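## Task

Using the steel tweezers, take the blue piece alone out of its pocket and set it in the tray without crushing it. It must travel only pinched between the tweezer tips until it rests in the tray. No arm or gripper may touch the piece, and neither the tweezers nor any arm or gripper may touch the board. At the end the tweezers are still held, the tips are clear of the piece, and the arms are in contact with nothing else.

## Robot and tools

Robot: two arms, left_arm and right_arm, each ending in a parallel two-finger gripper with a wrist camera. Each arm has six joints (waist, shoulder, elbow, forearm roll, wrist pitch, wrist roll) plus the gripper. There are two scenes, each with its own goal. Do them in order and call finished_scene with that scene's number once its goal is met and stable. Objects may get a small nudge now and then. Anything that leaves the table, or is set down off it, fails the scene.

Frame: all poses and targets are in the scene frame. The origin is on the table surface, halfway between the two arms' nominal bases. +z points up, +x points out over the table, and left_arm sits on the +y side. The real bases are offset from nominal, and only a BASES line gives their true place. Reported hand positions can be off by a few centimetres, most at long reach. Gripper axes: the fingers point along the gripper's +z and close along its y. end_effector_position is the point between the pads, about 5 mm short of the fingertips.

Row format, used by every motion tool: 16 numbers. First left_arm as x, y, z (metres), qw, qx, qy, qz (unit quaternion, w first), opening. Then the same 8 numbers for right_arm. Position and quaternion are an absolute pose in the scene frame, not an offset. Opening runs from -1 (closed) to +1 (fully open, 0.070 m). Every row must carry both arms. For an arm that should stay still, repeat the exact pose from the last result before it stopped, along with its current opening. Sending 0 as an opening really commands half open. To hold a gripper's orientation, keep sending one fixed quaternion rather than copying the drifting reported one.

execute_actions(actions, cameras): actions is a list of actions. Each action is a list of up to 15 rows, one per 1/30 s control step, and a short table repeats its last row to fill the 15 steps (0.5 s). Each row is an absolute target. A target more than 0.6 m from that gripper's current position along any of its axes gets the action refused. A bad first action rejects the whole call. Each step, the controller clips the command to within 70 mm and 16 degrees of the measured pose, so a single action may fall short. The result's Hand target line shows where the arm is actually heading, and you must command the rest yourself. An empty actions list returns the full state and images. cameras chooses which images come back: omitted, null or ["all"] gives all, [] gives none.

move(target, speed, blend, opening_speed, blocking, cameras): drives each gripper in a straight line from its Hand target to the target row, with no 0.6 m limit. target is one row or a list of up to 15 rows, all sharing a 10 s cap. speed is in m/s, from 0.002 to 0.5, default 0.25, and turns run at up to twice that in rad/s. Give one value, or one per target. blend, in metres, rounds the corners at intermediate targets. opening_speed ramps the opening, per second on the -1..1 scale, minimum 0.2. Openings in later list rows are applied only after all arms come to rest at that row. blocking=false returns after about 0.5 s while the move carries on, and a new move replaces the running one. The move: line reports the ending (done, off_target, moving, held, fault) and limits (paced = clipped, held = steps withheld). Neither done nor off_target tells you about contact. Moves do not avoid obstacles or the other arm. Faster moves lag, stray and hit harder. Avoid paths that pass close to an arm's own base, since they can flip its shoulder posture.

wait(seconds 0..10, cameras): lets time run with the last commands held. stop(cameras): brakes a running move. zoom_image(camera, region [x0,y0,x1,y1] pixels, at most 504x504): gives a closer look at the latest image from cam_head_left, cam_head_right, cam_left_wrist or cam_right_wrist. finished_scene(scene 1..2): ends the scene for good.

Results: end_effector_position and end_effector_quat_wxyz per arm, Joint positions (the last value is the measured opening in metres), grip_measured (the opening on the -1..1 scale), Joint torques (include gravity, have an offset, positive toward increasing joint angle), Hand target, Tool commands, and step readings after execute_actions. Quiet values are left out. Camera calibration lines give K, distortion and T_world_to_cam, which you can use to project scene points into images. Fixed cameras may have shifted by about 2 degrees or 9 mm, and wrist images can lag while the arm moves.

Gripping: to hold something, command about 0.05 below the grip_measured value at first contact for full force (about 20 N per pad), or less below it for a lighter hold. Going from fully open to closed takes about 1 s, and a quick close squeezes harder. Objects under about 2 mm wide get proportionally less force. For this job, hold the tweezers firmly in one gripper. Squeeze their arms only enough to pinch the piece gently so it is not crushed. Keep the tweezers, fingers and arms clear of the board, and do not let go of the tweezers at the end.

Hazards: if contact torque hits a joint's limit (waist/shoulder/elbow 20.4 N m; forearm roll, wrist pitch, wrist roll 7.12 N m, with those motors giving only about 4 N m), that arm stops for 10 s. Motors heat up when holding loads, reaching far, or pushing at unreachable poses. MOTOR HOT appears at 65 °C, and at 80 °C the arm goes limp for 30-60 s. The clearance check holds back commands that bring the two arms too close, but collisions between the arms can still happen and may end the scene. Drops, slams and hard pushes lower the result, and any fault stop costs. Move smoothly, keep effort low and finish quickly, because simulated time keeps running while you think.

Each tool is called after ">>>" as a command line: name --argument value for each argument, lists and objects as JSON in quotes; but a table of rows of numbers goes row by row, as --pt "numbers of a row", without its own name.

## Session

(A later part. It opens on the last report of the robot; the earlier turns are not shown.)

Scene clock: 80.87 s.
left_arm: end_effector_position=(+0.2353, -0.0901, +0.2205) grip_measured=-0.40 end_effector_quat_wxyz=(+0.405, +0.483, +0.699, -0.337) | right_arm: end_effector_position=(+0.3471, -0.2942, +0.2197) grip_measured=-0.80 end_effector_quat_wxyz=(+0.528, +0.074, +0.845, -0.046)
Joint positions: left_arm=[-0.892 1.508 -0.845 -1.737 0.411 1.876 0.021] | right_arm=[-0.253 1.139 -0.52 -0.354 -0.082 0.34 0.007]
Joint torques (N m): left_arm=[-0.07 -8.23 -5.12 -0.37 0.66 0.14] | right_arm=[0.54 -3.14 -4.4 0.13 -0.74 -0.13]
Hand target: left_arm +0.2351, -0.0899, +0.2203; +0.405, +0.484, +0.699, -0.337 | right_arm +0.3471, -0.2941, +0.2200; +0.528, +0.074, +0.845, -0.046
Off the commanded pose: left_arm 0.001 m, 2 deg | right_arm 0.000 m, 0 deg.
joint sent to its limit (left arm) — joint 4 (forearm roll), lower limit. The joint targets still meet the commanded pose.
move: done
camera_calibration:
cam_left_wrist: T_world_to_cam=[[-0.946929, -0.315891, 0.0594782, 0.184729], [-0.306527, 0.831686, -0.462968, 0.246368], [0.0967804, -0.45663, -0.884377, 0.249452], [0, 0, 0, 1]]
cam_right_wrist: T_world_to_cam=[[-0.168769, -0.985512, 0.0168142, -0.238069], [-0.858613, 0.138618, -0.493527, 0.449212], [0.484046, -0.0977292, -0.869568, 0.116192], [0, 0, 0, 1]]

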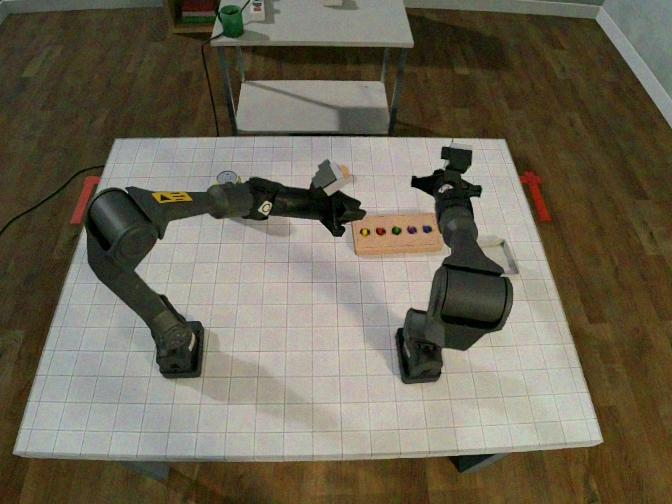

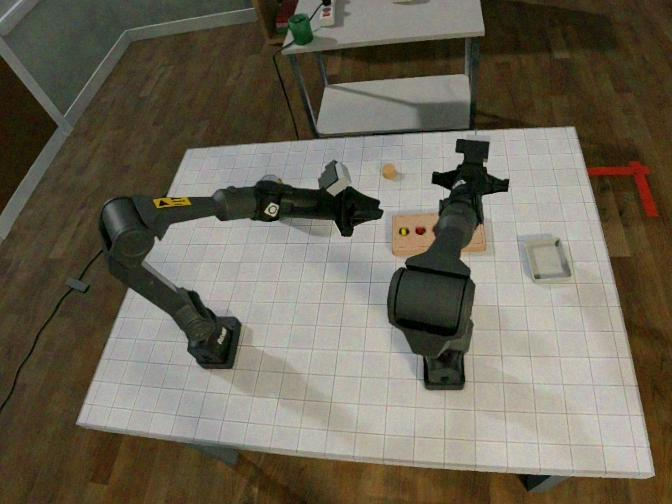

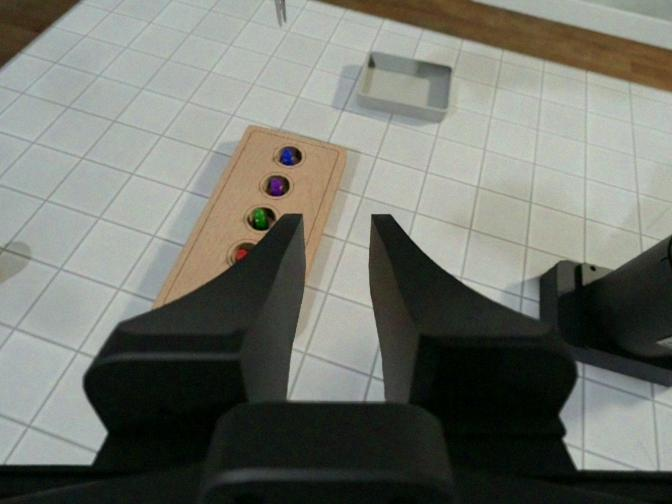

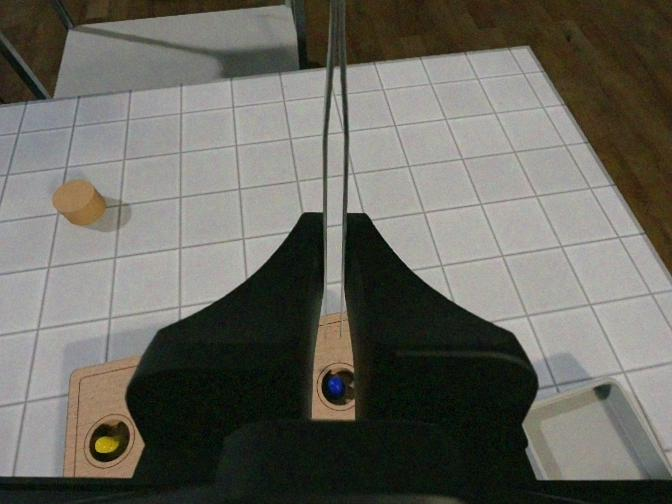

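>>> move --target '[0.235,-0.09,0.22,0.405,0.483,0.699,-0.337,-0.4,0.3471,-0.2941,0.13,0.5279,0.0739,0.8448,-0.0462,-0.81]' --speed 0.06 --cameras '["cam_left_wrist","cam_right_wrist"]'

>>> zoom_image --camera "cam_left_wrist" --region '[230, 90, 350, 180]'

>>> zoom_image --camera "cam_right_wrist" --region '[260, 290, 420, 410]'

Scene clock: 83.87 s.
left_arm: end_effector_position=(+0.2350, -0.0901, +0.2201) grip_measured=-0.40 end_effector_quat_wxyz=(+0.405, +0.483, +0.699, -0.337) | right_arm: end_effector_position=(+0.3470, -0.2942, +0.1296) grip_measured=-0.80 end_effector_quat_wxyz=(+0.528, +0.074, +0.845, -0.046)
Joint positions: left_arm=[-0.893 1.508 -0.845 -1.737 0.41 1.875 0.021] | right_arm=[-0.253 1.456 -0.291 -0.049 -0.624 0.026 0.007]
Joint torques (N m): left_arm=[-0.39 -7.03 -4.71 -0.34 0.28 -0.14] | right_arm=[0.38 -3.32 -3.31 0.1 -0.83 -0.08]
Off the commanded pose: left_arm 0.000 m, 0 deg | right_arm 0.000 m, 0 deg.
joint sent to its limit (left arm) — joint 4 (forearm roll), lower limit. The joint targets still meet the commanded pose.
move: done
camera_calibration:
cam_left_wrist: T_world_to_cam=[[-0.94679, -0.316167, 0.060227, 0.184269], [-0.307222, 0.832012, -0.461921, 0.246022], [0.0959345, -0.455845, -0.884874, 0.249506], [0, 0, 0, 1]]
cam_right_wrist: T_world_to_cam=[[-0.169207, -0.985444, 0.0163819, -0.236397], [-0.858573, 0.13922, -0.493427, 0.404842], [0.483964, -0.0975564, -0.869633, 0.0379263], [0, 0, 0, 1]]
Images, in order: cam_left_wrist, cam_right_wrist.

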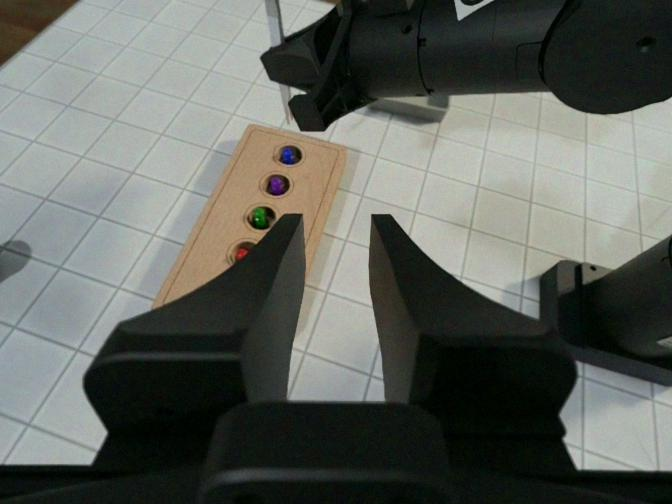

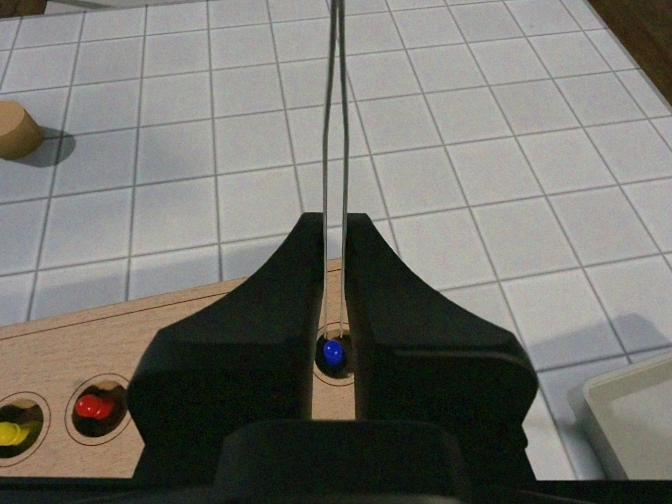

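Scaled by 4.200 from the camera's 672x504 image, which has a finer 960x720 frame.

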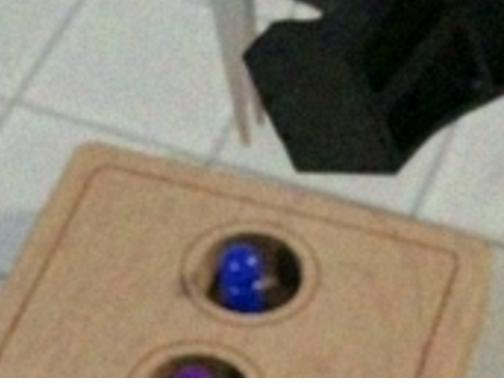

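Scaled by 3.150 from the camera's 672x504 image, which has a finer 960x720 frame.

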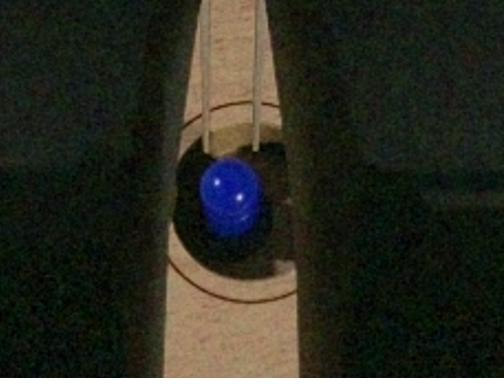

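>>> move --pt "0.235 -0.09 0.22 0.405 0.483 0.699 -0.337 -0.4 0.3509 -0.2948 0.13 0.5279 0.0739 0.8448 -0.0462 -0.68" --pt "0.235 -0.09 0.22 0.405 0.483 0.699 -0.337 -0.4 0.3509 -0.2948 0.108 0.5279 0.0739 0.8448 -0.0462 -0.68" --speed 0.03 --opening_speed 0.3 --cameras '["cam_left_wrist","cam_right_wrist"]'

>>> zoom_image --camera "cam_left_wrist" --region '[230, 90, 350, 180]'

>>> zoom_image --camera "cam_right_wrist" --region '[260, 290, 420, 410]'

Scene clock: 88.40 s.
left_arm: end_effector_position=(+0.2350, -0.0901, +0.2201) grip_measured=-0.40 end_effector_quat_wxyz=(+0.405, +0.483, +0.699, -0.337) | right_arm: end_effector_position=(+0.3510, -0.2949, +0.1079) grip_measured=-0.68 end_effector_quat_wxyz=(+0.528, +0.074, +0.845, -0.046)
Joint positions: left_arm=[-0.893 1.508 -0.845 -1.737 0.41 1.875 0.021] | right_arm=[-0.252 1.589 -0.271 -0.04 -0.777 0.015 0.011]
Joint torques (N m): left_arm=[-0.22 -6.07 -5.22 -0.42 0.4 -0.06] | right_arm=[0.54 -3.31 -2.38 0.09 -0.82 -0.1]
Off the commanded pose: left_arm 0.000 m, 0 deg | right_arm 0.000 m, 0 deg.
joint sent to its limit (left arm) — joint 4 (forearm roll), lower limit. The joint targets still meet the commanded pose.
move: done
camera_calibration:
cam_left_wrist: T_world_to_cam=[[-0.94679, -0.316167, 0.060227, 0.184269], [-0.307222, 0.832012, -0.461921, 0.246022], [0.0959345, -0.455845, -0.884874, 0.249506], [0, 0, 0, 1]]
cam_right_wrist: T_world_to_cam=[[-0.168651, -0.985532, 0.0168204, -0.236251], [-0.858182, 0.138421, -0.494332, 0.39745], [0.484852, -0.0978044, -0.86911, 0.0166534], [0, 0, 0, 1]]
Images, in order: cam_left_wrist, cam_right_wrist.

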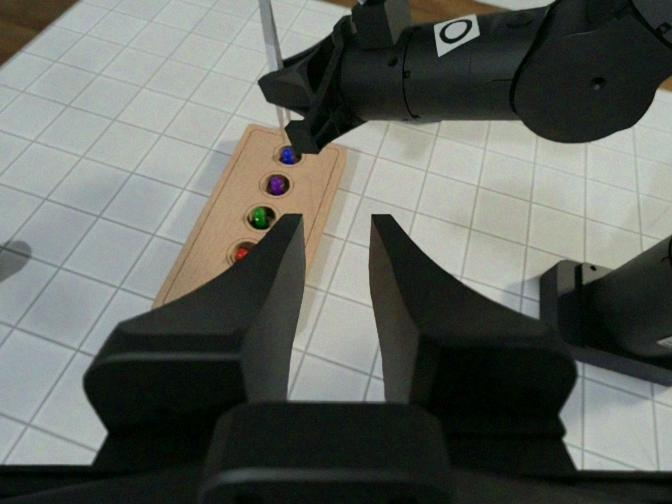

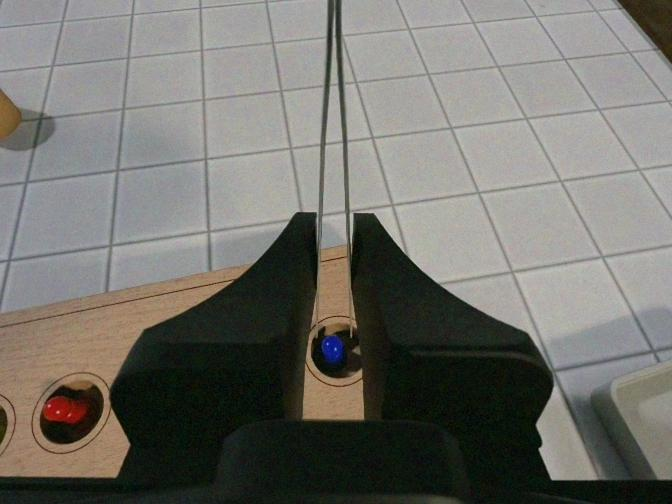

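Scaled by 4.200 from the camera's 672x504 image, which has a finer 960x720 frame.

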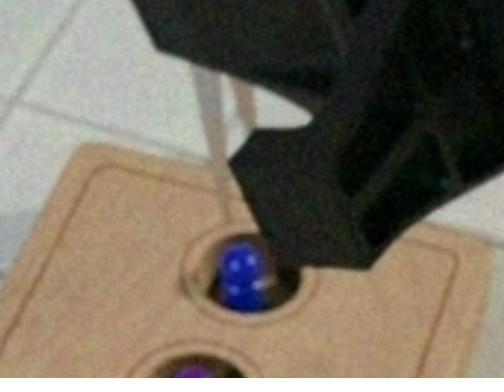

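Scaled by 3.150 from the camera's 672x504 image, which has a finer 960x720 frame.

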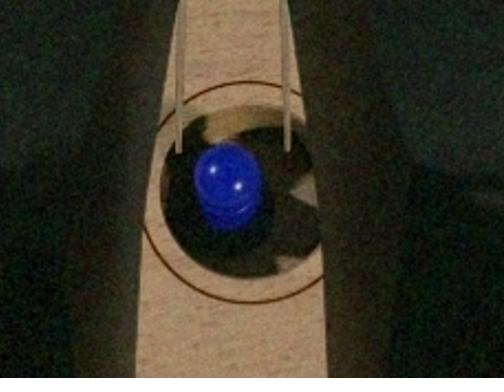

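>>> move --pt "0.235 -0.09 0.22 0.405 0.483 0.699 -0.337 -0.4 0.3511 -0.294 0.108 0.5279 0.0739 0.8448 -0.0462 -0.68" --pt "0.235 -0.09 0.22 0.405 0.483 0.699 -0.337 -0.4 0.3511 -0.294 0.0985 0.5279 0.0739 0.8448 -0.0462 -0.68" --speed 0.02 --cameras '["cam_left_wrist","cam_right_wrist"]'

>>> zoom_image --camera "cam_left_wrist" --region '[230, 90, 350, 180]'

>>> zoom_image --camera "cam_right_wrist" --region '[260, 290, 420, 410]'

Scene clock: 90.73 s.
left_arm: end_effector_position=(+0.2350, -0.0901, +0.2201) grip_measured=-0.40 end_effector_quat_wxyz=(+0.405, +0.483, +0.699, -0.337) | right_arm: end_effector_position=(+0.3514, -0.2938, +0.0988) grip_measured=-0.68 end_effector_quat_wxyz=(+0.528, +0.074, +0.845, -0.046)
Joint positions: left_arm=[-0.893 1.508 -0.845 -1.737 0.41 1.875 0.021] | right_arm=[-0.247 1.645 -0.26 -0.031 -0.845 0.01 0.011]
Joint torques (N m): left_arm=[-0.17 -6.08 -5.62 -0.45 0.42 -0.05] | right_arm=[-0.49 -2.95 -1.93 0.12 -0.88 -0.1]
Off the commanded pose: left_arm 0.000 m, 0 deg | right_arm 0.000 m, 0 deg.
joint sent to its limit (left arm) — joint 4 (forearm roll), lower limit. The joint targets still meet the commanded pose.
move: done
camera_calibration:
cam_left_wrist: T_world_to_cam=[[-0.94679, -0.316167, 0.060227, 0.184269], [-0.307222, 0.832012, -0.461921, 0.246022], [0.0959345, -0.455845, -0.884874, 0.249506], [0, 0, 0, 1]]
cam_right_wrist: T_world_to_cam=[[-0.167819, -0.985675, 0.0167826, -0.235373], [-0.85785, 0.137625, -0.49513, 0.392823], [0.485727, -0.0974891, -0.868657, 0.00832841], [0, 0, 0, 1]]
Images, in order: cam_left_wrist, cam_right_wrist.

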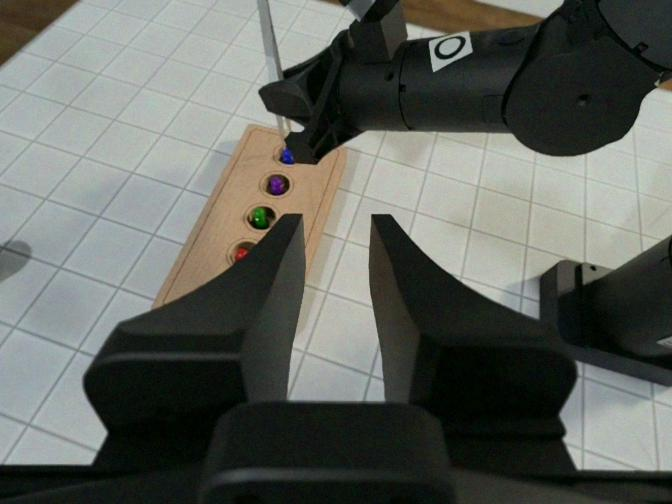

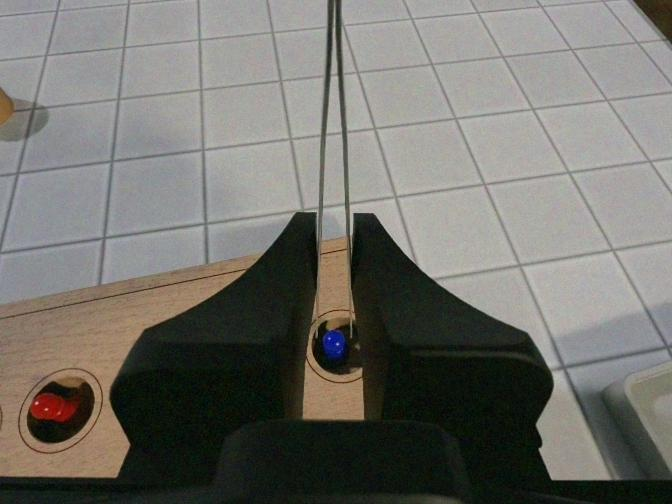

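Scaled by 4.200 from the camera's 672x504 image, which has a finer 960x720 frame.

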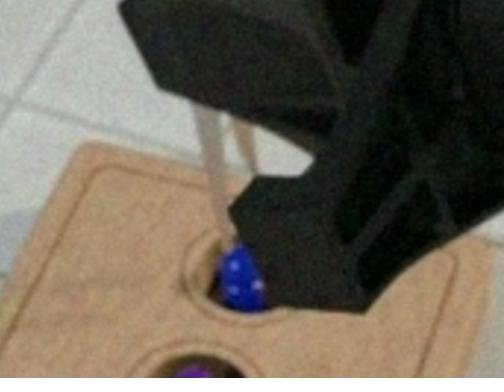

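Scaled by 3.150 from the camera's 672x504 image, which has a finer 960x720 frame.

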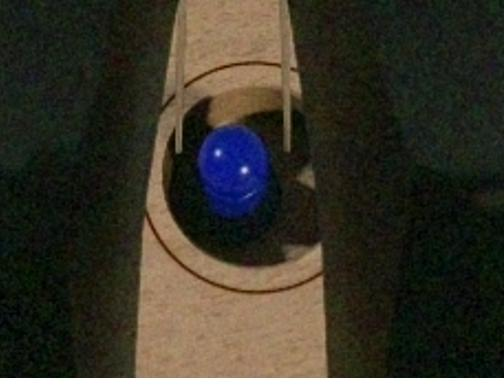

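>>> move --target '[0.235,-0.09,0.22,0.405,0.483,0.699,-0.337,-0.4,0.3511,-0.294,0.0925,0.5279,0.0739,0.8448,-0.0462,-0.68]' --speed 0.015 --cameras '["cam_left_wrist","cam_right_wrist"]'

>>> zoom_image --camera "cam_left_wrist" --region '[230, 90, 350, 180]'

>>> zoom_image --camera "cam_right_wrist" --region '[260, 290, 420, 410]'

Scene clock: 92.40 s.
left_arm: end_effector_position=(+0.2350, -0.0901, +0.2201) grip_measured=-0.40 end_effector_quat_wxyz=(+0.405, +0.483, +0.699, -0.337) | right_arm: end_effector_position=(+0.3512, -0.2939, +0.0925) grip_measured=-0.68 end_effector_quat_wxyz=(+0.528, +0.074, +0.845, -0.046)
Joint positions: left_arm=[-0.893 1.508 -0.845 -1.737 0.41 1.875 0.021] | right_arm=[-0.247 1.682 -0.253 -0.029 -0.888 0.008 0.011]
Joint torques (N m): left_arm=[-0.43 -5.86 -5.71 -0.46 0.46 -0.04] | right_arm=[-1.61 -3.03 -1.89 0.12 -0.95 -0.1]
Off the commanded pose: left_arm 0.000 m, 0 deg | right_arm 0.000 m, 0 deg.
joint sent to its limit (left arm) — joint 4 (forearm roll), lower limit. The joint targets still meet the commanded pose.
move: done
camera_calibration:
cam_left_wrist: T_world_to_cam=[[-0.94679, -0.316167, 0.060227, 0.184269], [-0.307222, 0.832012, -0.461921, 0.246022], [0.0959345, -0.455845, -0.884874, 0.249506], [0, 0, 0, 1]]
cam_right_wrist: T_world_to_cam=[[-0.168403, -0.985577, 0.016682, -0.235133], [-0.858137, 0.138258, -0.494454, 0.389794], [0.485017, -0.0975829, -0.869043, 0.00328976], [0, 0, 0, 1]]
Images, in order: cam_left_wrist, cam_right_wrist.

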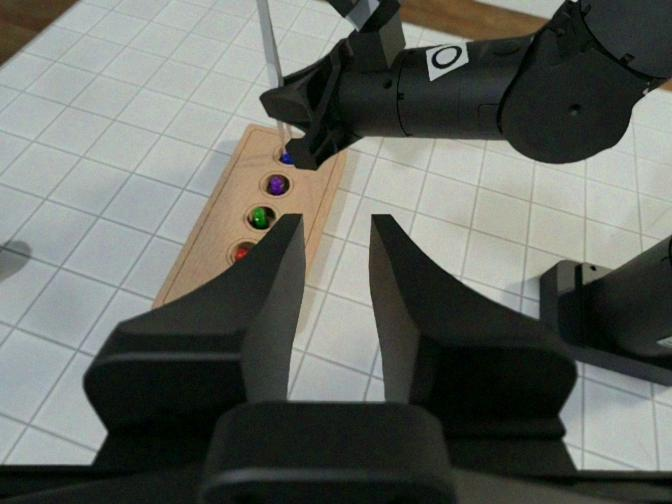

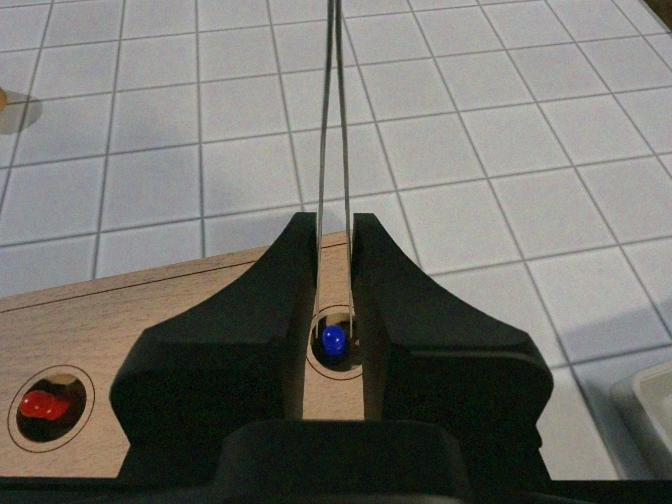

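Scaled by 4.200 from the camera's 672x504 image, which has a finer 960x720 frame.

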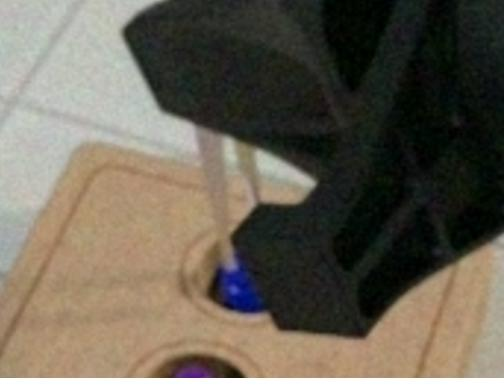

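Scaled by 3.150 from the camera's 672x504 image, which has a finer 960x720 frame.

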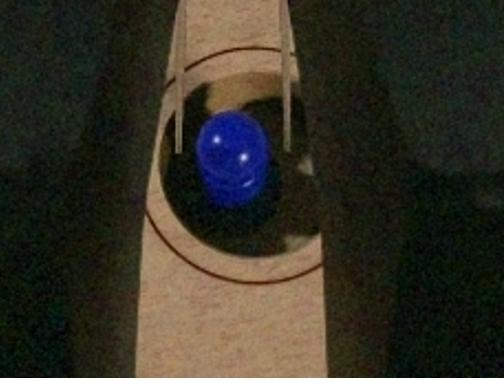

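>>> move --pt "0.235 -0.09 0.22 0.405 0.483 0.699 -0.337 -0.4 0.3511 -0.294 0.0925 0.5279 0.0739 0.8448 -0.0462 -0.74" --pt "0.235 -0.09 0.22 0.405 0.483 0.699 -0.337 -0.4 0.3511 -0.294 0.0925 0.5279 0.0739 0.8448 -0.0462 -0.765" --speed 0.015 --opening_speed 0.2 --cameras '["cam_left_wrist","cam_right_wrist"]'

>>> zoom_image --camera "cam_right_wrist" --region '[260, 290, 420, 410]'

Scene clock: 95.03 s.
left_arm: end_effector_position=(+0.2350, -0.0901, +0.2201) grip_measured=-0.40 end_effector_quat_wxyz=(+0.405, +0.483, +0.699, -0.337) | right_arm: end_effector_position=(+0.3512, -0.2939, +0.0925) grip_measured=-0.76 end_effector_quat_wxyz=(+0.528, +0.074, +0.845, -0.046)
Joint positions: left_arm=[-0.893 1.508 -0.845 -1.737 0.41 1.875 0.021] | right_arm=[-0.247 1.682 -0.253 -0.029 -0.888 0.008 0.008]
Joint torques (N m): left_arm=[-0.21 -6.07 -5.87 -0.49 0.48 0.01] | right_arm=[-1.72 -4.56 -2.14 0.08 -0.81 -0.08]
Off the commanded pose: left_arm 0.000 m, 0 deg | right_arm 0.000 m, 0 deg.
joint sent to its limit (left arm) — joint 4 (forearm roll), lower limit. The joint targets still meet the commanded pose.
move: done
camera_calibration:
cam_left_wrist: T_world_to_cam=[[-0.94679, -0.316167, 0.060227, 0.184269], [-0.307222, 0.832012, -0.461921, 0.246022], [0.0959345, -0.455845, -0.884874, 0.249506], [0, 0, 0, 1]]
cam_right_wrist: T_world_to_cam=[[-0.168403, -0.985577, 0.016682, -0.235133], [-0.858137, 0.138258, -0.494454, 0.389794], [0.485017, -0.0975829, -0.869043, 0.00328976], [0, 0, 0, 1]]
Images, in order: cam_left_wrist, cam_right_wrist.

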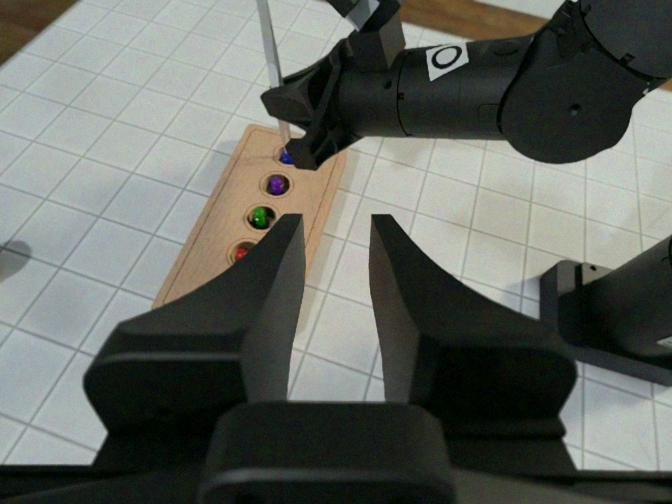

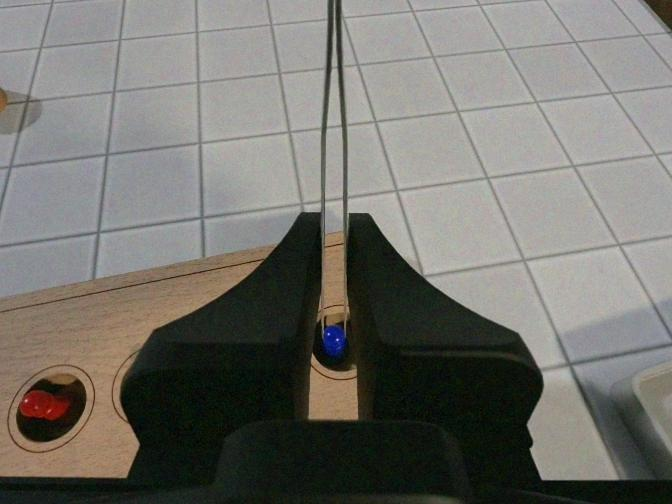

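Scaled by 3.150 from the camera's 672x504 image, which has a finer 960x720 frame.

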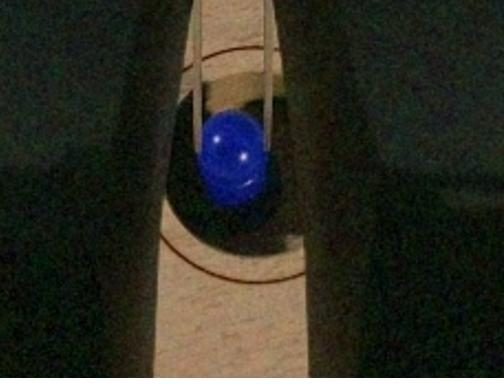

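>>> move --pt "0.235 -0.09 0.22 0.405 0.483 0.699 -0.337 -0.4 0.3511 -0.294 0.0925 0.5279 0.0739 0.8448 -0.0462 -0.79" --pt "0.235 -0.09 0.22 0.405 0.483 0.699 -0.337 -0.4 0.3511 -0.294 0.0925 0.5279 0.0739 0.8448 -0.0462 -0.81" --pt "0.235 -0.09 0.22 0.405 0.483 0.699 -0.337 -0.4 0.3511 -0.294 0.099 0.5279 0.0739 0.8448 -0.0462 -0.81" --speed 0.015 --opening_speed 0.2 --cameras '["cam_left_wrist","cam_right_wrist"]'

>>> zoom_image --camera "cam_right_wrist" --region '[260, 290, 420, 410]'

>>> zoom_image --camera "cam_left_wrist" --region '[230, 90, 350, 180]'

Scene clock: 98.43 s.
left_arm: end_effector_position=(+0.2350, -0.0901, +0.2201) grip_measured=-0.40 end_effector_quat_wxyz=(+0.405, +0.483, +0.699, -0.337) | right_arm: end_effector_position=(+0.3509, -0.2939, +0.0989) grip_measured=-0.80 end_effector_quat_wxyz=(+0.528, +0.074, +0.845, -0.046)
Joint positions: left_arm=[-0.893 1.508 -0.845 -1.737 0.41 1.875 0.021] | right_arm=[-0.247 1.641 -0.259 -0.03 -0.841 0.009 0.007]
Joint torques (N m): left_arm=[-0.24 -6.13 -6.28 -0.51 0.58 0.04] | right_arm=[-1.42 -3.94 -2.58 -0.12 -0.94 0.07]
Off the commanded pose: left_arm 0.000 m, 0 deg | right_arm 0.000 m, 0 deg.
joint sent to its limit (left arm) — joint 4 (forearm roll), lower limit. The joint targets still meet the commanded pose.
move: done
camera_calibration:
cam_left_wrist: T_world_to_cam=[[-0.94679, -0.316167, 0.060227, 0.184269], [-0.307222, 0.832012, -0.461921, 0.246022], [0.0959345, -0.455845, -0.884874, 0.249506], [0, 0, 0, 1]]
cam_right_wrist: T_world_to_cam=[[-0.168281, -0.985585, 0.017444, -0.235406], [-0.858609, 0.137862, -0.493745, 0.392676], [0.484223, -0.0980653, -0.869432, 0.00915367], [0, 0, 0, 1]]
Images, in order: cam_left_wrist, cam_right_wrist.

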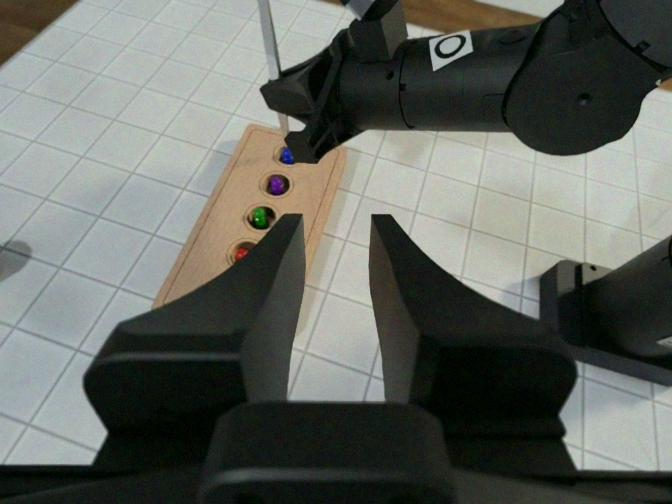

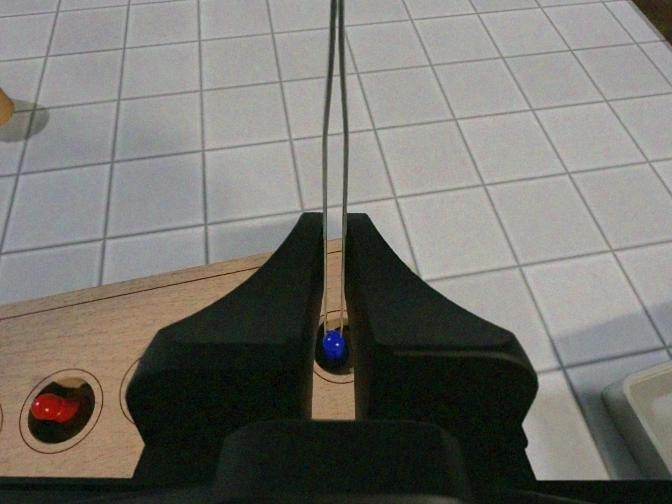

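Scaled by 3.150 from the camera's 672x504 image, which has a finer 960x720 frame.

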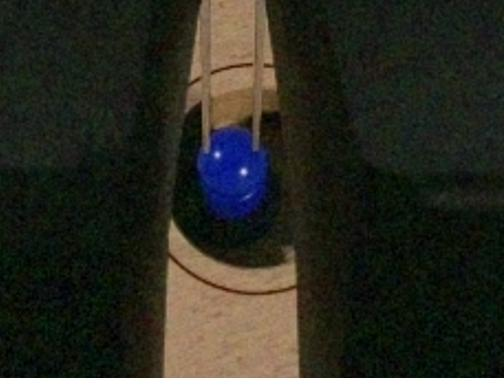

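Scaled by 4.200 from the camera's 672x504 image, which has a finer 960x720 frame.

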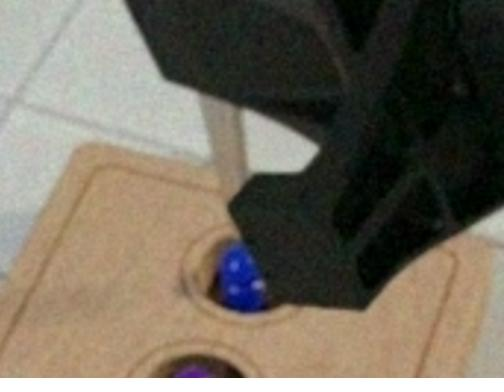

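>>> move --pt "0.235 -0.09 0.22 0.405 0.483 0.699 -0.337 -0.4 0.3511 -0.294 0.099 0.5279 0.0739 0.8448 -0.0462 -0.68" --pt "0.235 -0.09 0.22 0.405 0.483 0.699 -0.337 -0.4 0.3518 -0.2943 0.099 0.5279 0.0739 0.8448 -0.0462 -0.68" --pt "0.235 -0.09 0.22 0.405 0.483 0.699 -0.337 -0.4 0.3518 -0.2943 0.0905 0.5279 0.0739 0.8448 -0.0462 -0.68" --speed 0.015 --opening_speed 0.2 --cameras '["cam_left_wrist","cam_right_wrist"]'

>>> zoom_image --camera "cam_right_wrist" --region '[300, 310, 370, 370]'

>>> zoom_image --camera "cam_left_wrist" --region '[260, 120, 330, 170]'

Scene clock: 102.13 s.
left_arm: end_effector_position=(+0.2350, -0.0901, +0.2201) grip_measured=-0.40 end_effector_quat_wxyz=(+0.405, +0.483, +0.699, -0.337) | right_arm: end_effector_position=(+0.3519, -0.2942, +0.0904) grip_measured=-0.68 end_effector_quat_wxyz=(+0.528, +0.074, +0.845, -0.046)
Joint positions: left_arm=[-0.893 1.508 -0.845 -1.737 0.41 1.875 0.021] | right_arm=[-0.248 1.696 -0.254 -0.031 -0.902 0.008 0.011]
Joint torques (N m): left_arm=[-0.2 -6.15 -6.58 -0.55 0.62 0.06] | right_arm=[-1.66 -3.23 -1.83 0.13 -0.89 -0.13]
Off the commanded pose: left_arm 0.000 m, 0 deg | right_arm 0.000 m, 0 deg.
joint sent to its limit (left arm) — joint 4 (forearm roll), lower limit. The joint targets still meet the commanded pose.
move: done
camera_calibration:
cam_left_wrist: T_world_to_cam=[[-0.94679, -0.316167, 0.060227, 0.184269], [-0.307222, 0.832012, -0.461921, 0.246022], [0.0959345, -0.455845, -0.884874, 0.249506], [0, 0, 0, 1]]
cam_right_wrist: T_world_to_cam=[[-0.168309, -0.985595, 0.0165861, -0.23528], [-0.858245, 0.138244, -0.494272, 0.389393], [0.484859, -0.0974254, -0.869149, 0.00122059], [0, 0, 0, 1]]
Images, in order: cam_left_wrist, cam_right_wrist.

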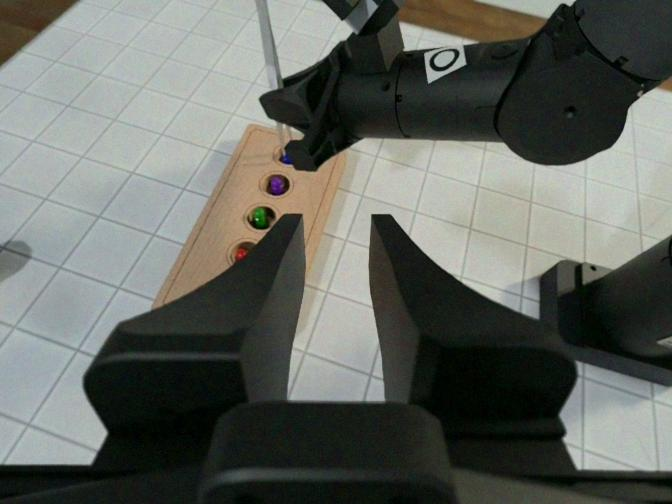

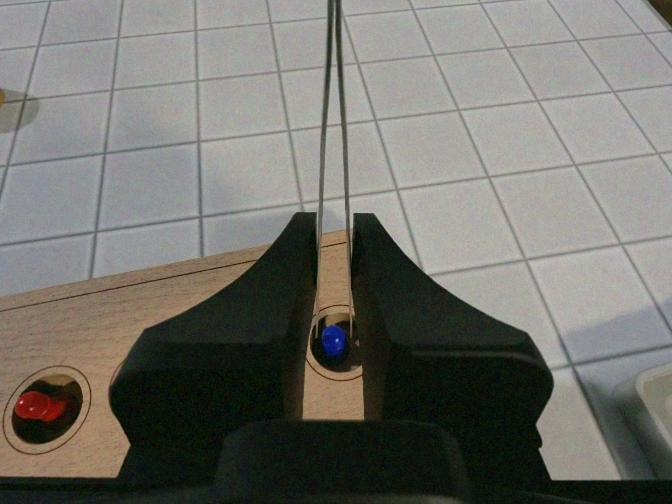

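Scaled by 7.200 from the camera's 672x504 image, which has a finer 960x720 frame.

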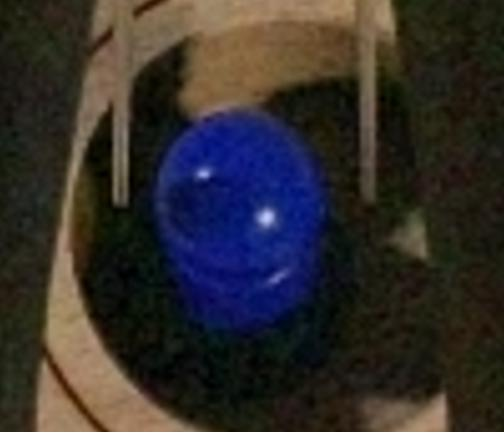

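Scaled by 7.200 from the camera's 672x504 image, which has a finer 960x720 frame.

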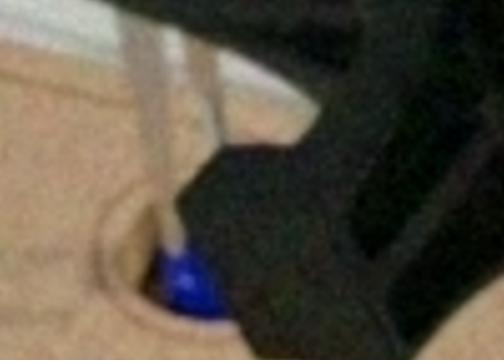

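>>> move --target '[0.235,-0.09,0.22,0.405,0.483,0.699,-0.337,-0.4,0.3522,-0.2945,0.0875,0.5279,0.0739,0.8448,-0.0462,-0.68]' --speed 0.015 --cameras '["cam_left_wrist","cam_right_wrist"]'

>>> zoom_image --camera "cam_right_wrist" --region '[300, 310, 370, 370]'

>>> zoom_image --camera "cam_left_wrist" --region '[260, 120, 330, 170]'

Scene clock: 107.07 s.
left_arm: end_effector_position=(+0.2350, -0.0901, +0.2201) grip_measured=-0.40 end_effector_quat_wxyz=(+0.405, +0.483, +0.699, -0.337) | right_arm: end_effector_position=(+0.3526, -0.2946, +0.0880) grip_measured=-0.68 end_effector_quat_wxyz=(+0.529, +0.074, +0.844, -0.046)
Joint positions: left_arm=[-0.893 1.508 -0.845 -1.737 0.41 1.875 0.021] | right_arm=[-0.248 1.715 -0.254 -0.031 -0.922 0.007 0.011]
Joint torques (N m): left_arm=[-0.16 -6.17 -6.47 -0.59 0.66 0.05] | right_arm=[-1.59 -2.72 -1.42 -0.11 -1 -0.13]
Off the commanded pose: left_arm 0.000 m, 0 deg | right_arm 0.001 m, 0 deg.
joint sent to its limit (left arm) — joint 4 (forearm roll), lower limit. The joint targets still meet the commanded pose.
move: done
camera_calibration:
cam_left_wrist: T_world_to_cam=[[-0.94679, -0.316167, 0.060227, 0.184269], [-0.307222, 0.832012, -0.461921, 0.246022], [0.0959345, -0.455845, -0.884874, 0.249506], [0, 0, 0, 1]]
cam_right_wrist: T_world_to_cam=[[-0.168714, -0.985522, 0.0168238, -0.235349], [-0.857375, 0.138313, -0.49576, 0.388728], [0.486256, -0.0980658, -0.868296, -0.00201435], [0, 0, 0, 1]]
Images, in order: cam_left_wrist, cam_right_wrist.

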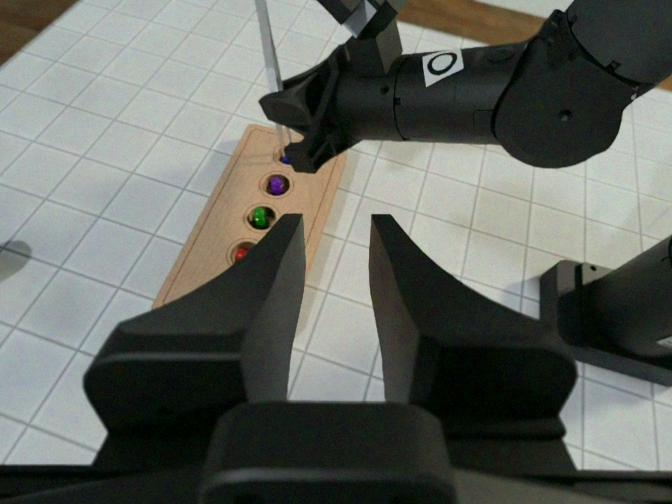

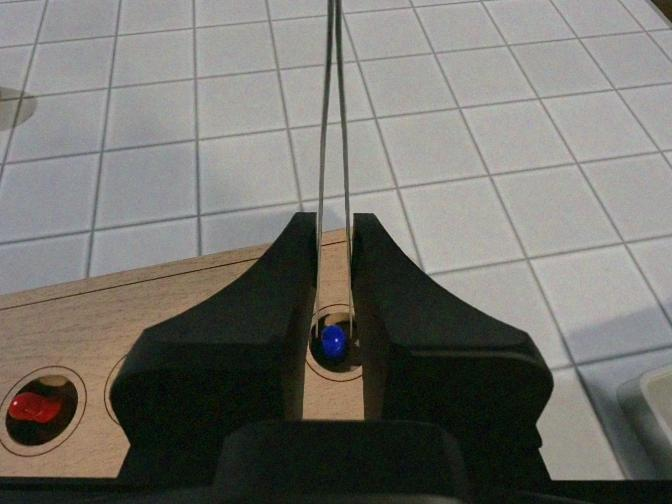

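Scaled by 7.200 from the camera's 672x504 image, which has a finer 960x720 frame.

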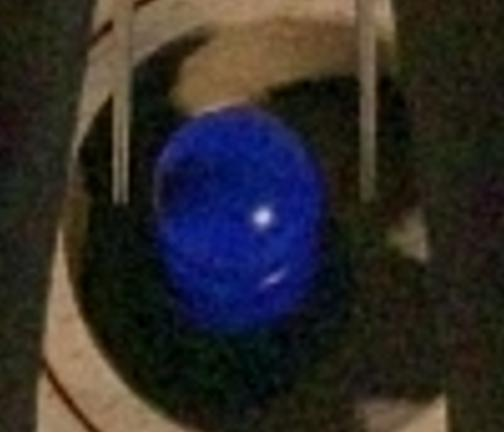

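Scaled by 7.200 from the camera's 672x504 image, which has a finer 960x720 frame.

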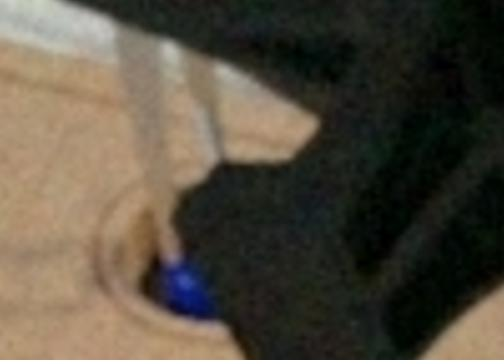

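>>> move --pt "0.235 -0.09 0.22 0.405 0.483 0.699 -0.337 -0.4 0.3524 -0.2946 0.088 0.5279 0.0739 0.8448 -0.0462 -0.74" --pt "0.235 -0.09 0.22 0.405 0.483 0.699 -0.337 -0.4 0.3524 -0.2946 0.088 0.5279 0.0739 0.8448 -0.0462 -0.77" --speed 0.015 --opening_speed 0.2 --cameras '["cam_left_wrist","cam_right_wrist"]'

>>> zoom_image --camera "cam_right_wrist" --region '[300, 310, 370, 370]'

>>> zoom_image --camera "cam_left_wrist" --region '[260, 120, 330, 170]'

Scene clock: 110.70 s.
left_arm: end_effector_position=(+0.2350, -0.0901, +0.2201) grip_measured=-0.40 end_effector_quat_wxyz=(+0.405, +0.483, +0.699, -0.337) | right_arm: end_effector_position=(+0.3524, -0.2945, +0.0879) grip_measured=-0.76 end_effector_quat_wxyz=(+0.528, +0.074, +0.845, -0.046)
Joint positions: left_arm=[-0.893 1.508 -0.845 -1.737 0.41 1.875 0.021] | right_arm=[-0.248 1.713 -0.254 -0.031 -0.918 0.007 0.008]
Joint torques (N m): left_arm=[-0.05 -6.08 -6.09 -0.64 0.61 0.11] | right_arm=[-1.69 -4.65 -2.35 -0.11 -0.8 0.08]
Off the commanded pose: left_arm 0.000 m, 0 deg | right_arm 0.000 m, 0 deg.
joint sent to its limit (left arm) — joint 4 (forearm roll), lower limit. The joint targets still meet the commanded pose.
move: done
camera_calibration:
cam_left_wrist: T_world_to_cam=[[-0.94679, -0.316167, 0.060227, 0.184269], [-0.307222, 0.832012, -0.461921, 0.246022], [0.0959345, -0.455845, -0.884874, 0.249506], [0, 0, 0, 1]]
cam_right_wrist: T_world_to_cam=[[-0.168702, -0.985523, 0.0168732, -0.235363], [-0.858381, 0.138481, -0.49397, 0.38868], [0.484482, -0.0978173, -0.869315, -0.001222], [0, 0, 0, 1]]
Images, in order: cam_left_wrist, cam_right_wrist.

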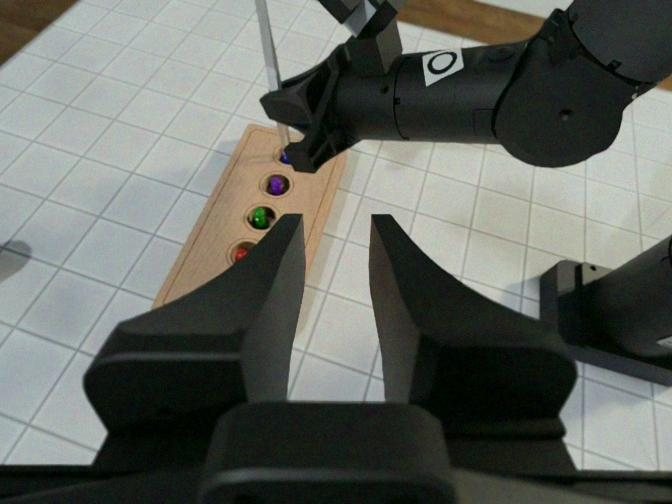

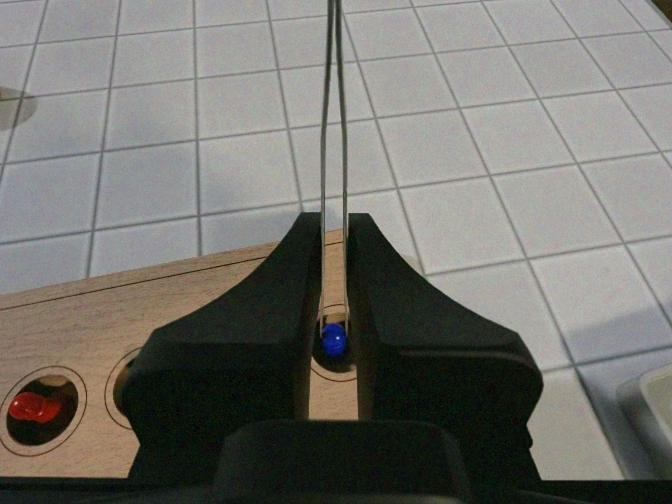

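Scaled by 7.200 from the camera's 672x504 image, which has a finer 960x720 frame.

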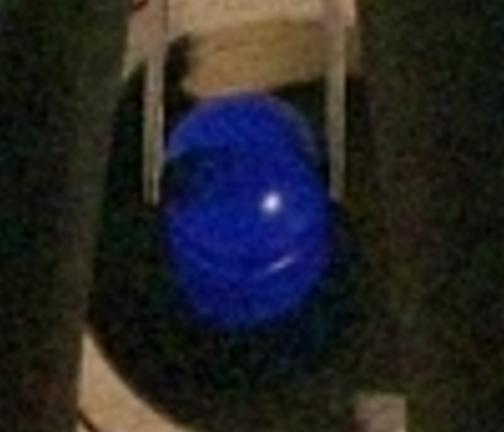

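Scaled by 7.200 from the camera's 672x504 image, which has a finer 960x720 frame.

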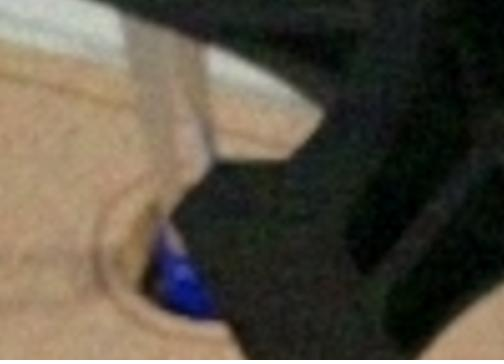

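>>> move --target '[0.235,-0.09,0.22,0.405,0.483,0.699,-0.337,-0.4,0.3524,-0.2946,0.088,0.5279,0.0739,0.8448,-0.0462,-0.79]' --speed 0.015 --opening_speed 0.2 --cameras '["cam_left_wrist","cam_right_wrist"]'

>>> zoom_image --camera "cam_right_wrist" --region '[300, 310, 370, 370]'

>>> zoom_image --camera "cam_left_wrist" --region '[260, 120, 330, 170]'

Scene clock: 112.93 s.
left_arm: end_effector_position=(+0.2350, -0.0901, +0.2201) grip_measured=-0.40 end_effector_quat_wxyz=(+0.405, +0.483, +0.699, -0.337) | right_arm: end_effector_position=(+0.3524, -0.2945, +0.0879) grip_measured=-0.78 end_effector_quat_wxyz=(+0.528, +0.074, +0.845, -0.046)
Joint positions: left_arm=[-0.893 1.508 -0.845 -1.737 0.41 1.875 0.021] | right_arm=[-0.248 1.713 -0.254 -0.031 -0.918 0.007 0.008]
Joint torques (N m): left_arm=[-0.19 -6.32 -6.04 -0.66 0.63 0.11] | right_arm=[-1.72 -4.67 -2.42 -0.06 -0.8 0.07]
Off the commanded pose: left_arm 0.000 m, 0 deg | right_arm 0.000 m, 0 deg.
joint sent to its limit (left arm) — joint 4 (forearm roll), lower limit. The joint targets still meet the commanded pose.
move: done
camera_calibration:
cam_left_wrist: T_world_to_cam=[[-0.94679, -0.316167, 0.060227, 0.184269], [-0.307222, 0.832012, -0.461921, 0.246022], [0.0959345, -0.455845, -0.884874, 0.249506], [0, 0, 0, 1]]
cam_right_wrist: T_world_to_cam=[[-0.168702, -0.985523, 0.0168732, -0.235363], [-0.858381, 0.138481, -0.49397, 0.38868], [0.484482, -0.0978173, -0.869315, -0.001222], [0, 0, 0, 1]]
Images, in order: cam_left_wrist, cam_right_wrist.

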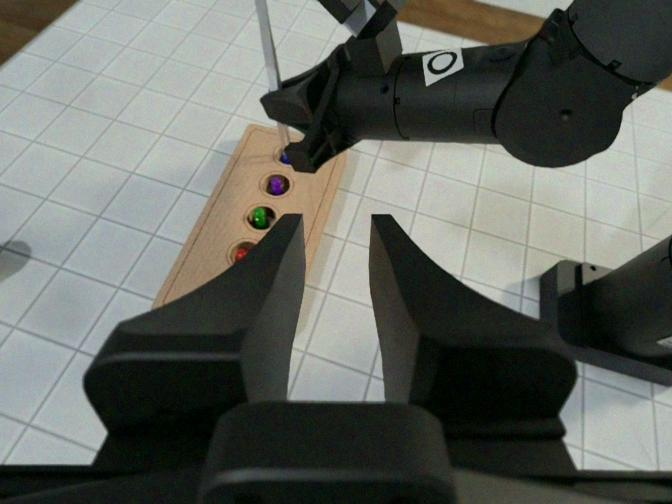

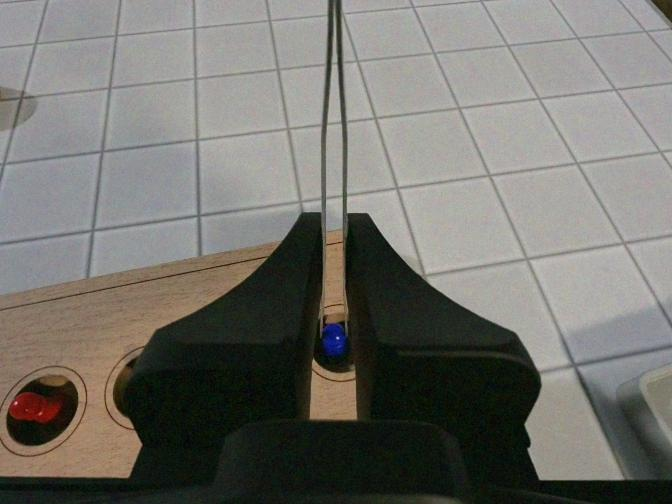

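Scaled by 7.200 from the camera's 672x504 image, which has a finer 960x720 frame.

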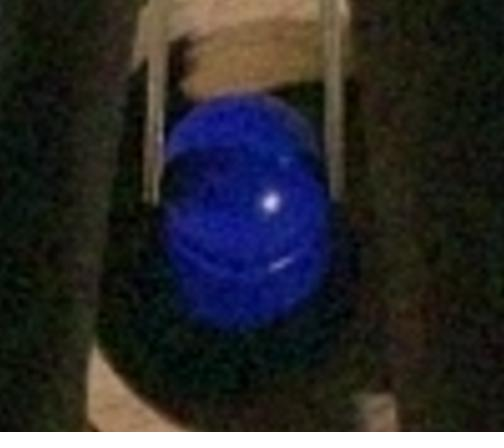

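Scaled by 7.200 from the camera's 672x504 image, which has a finer 960x720 frame.

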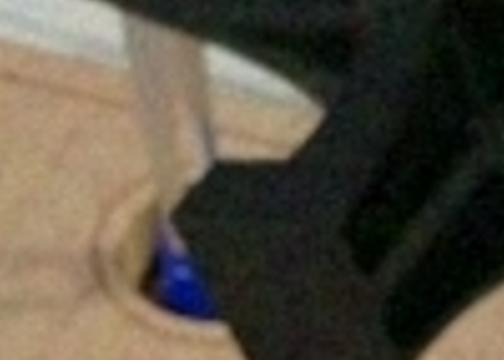

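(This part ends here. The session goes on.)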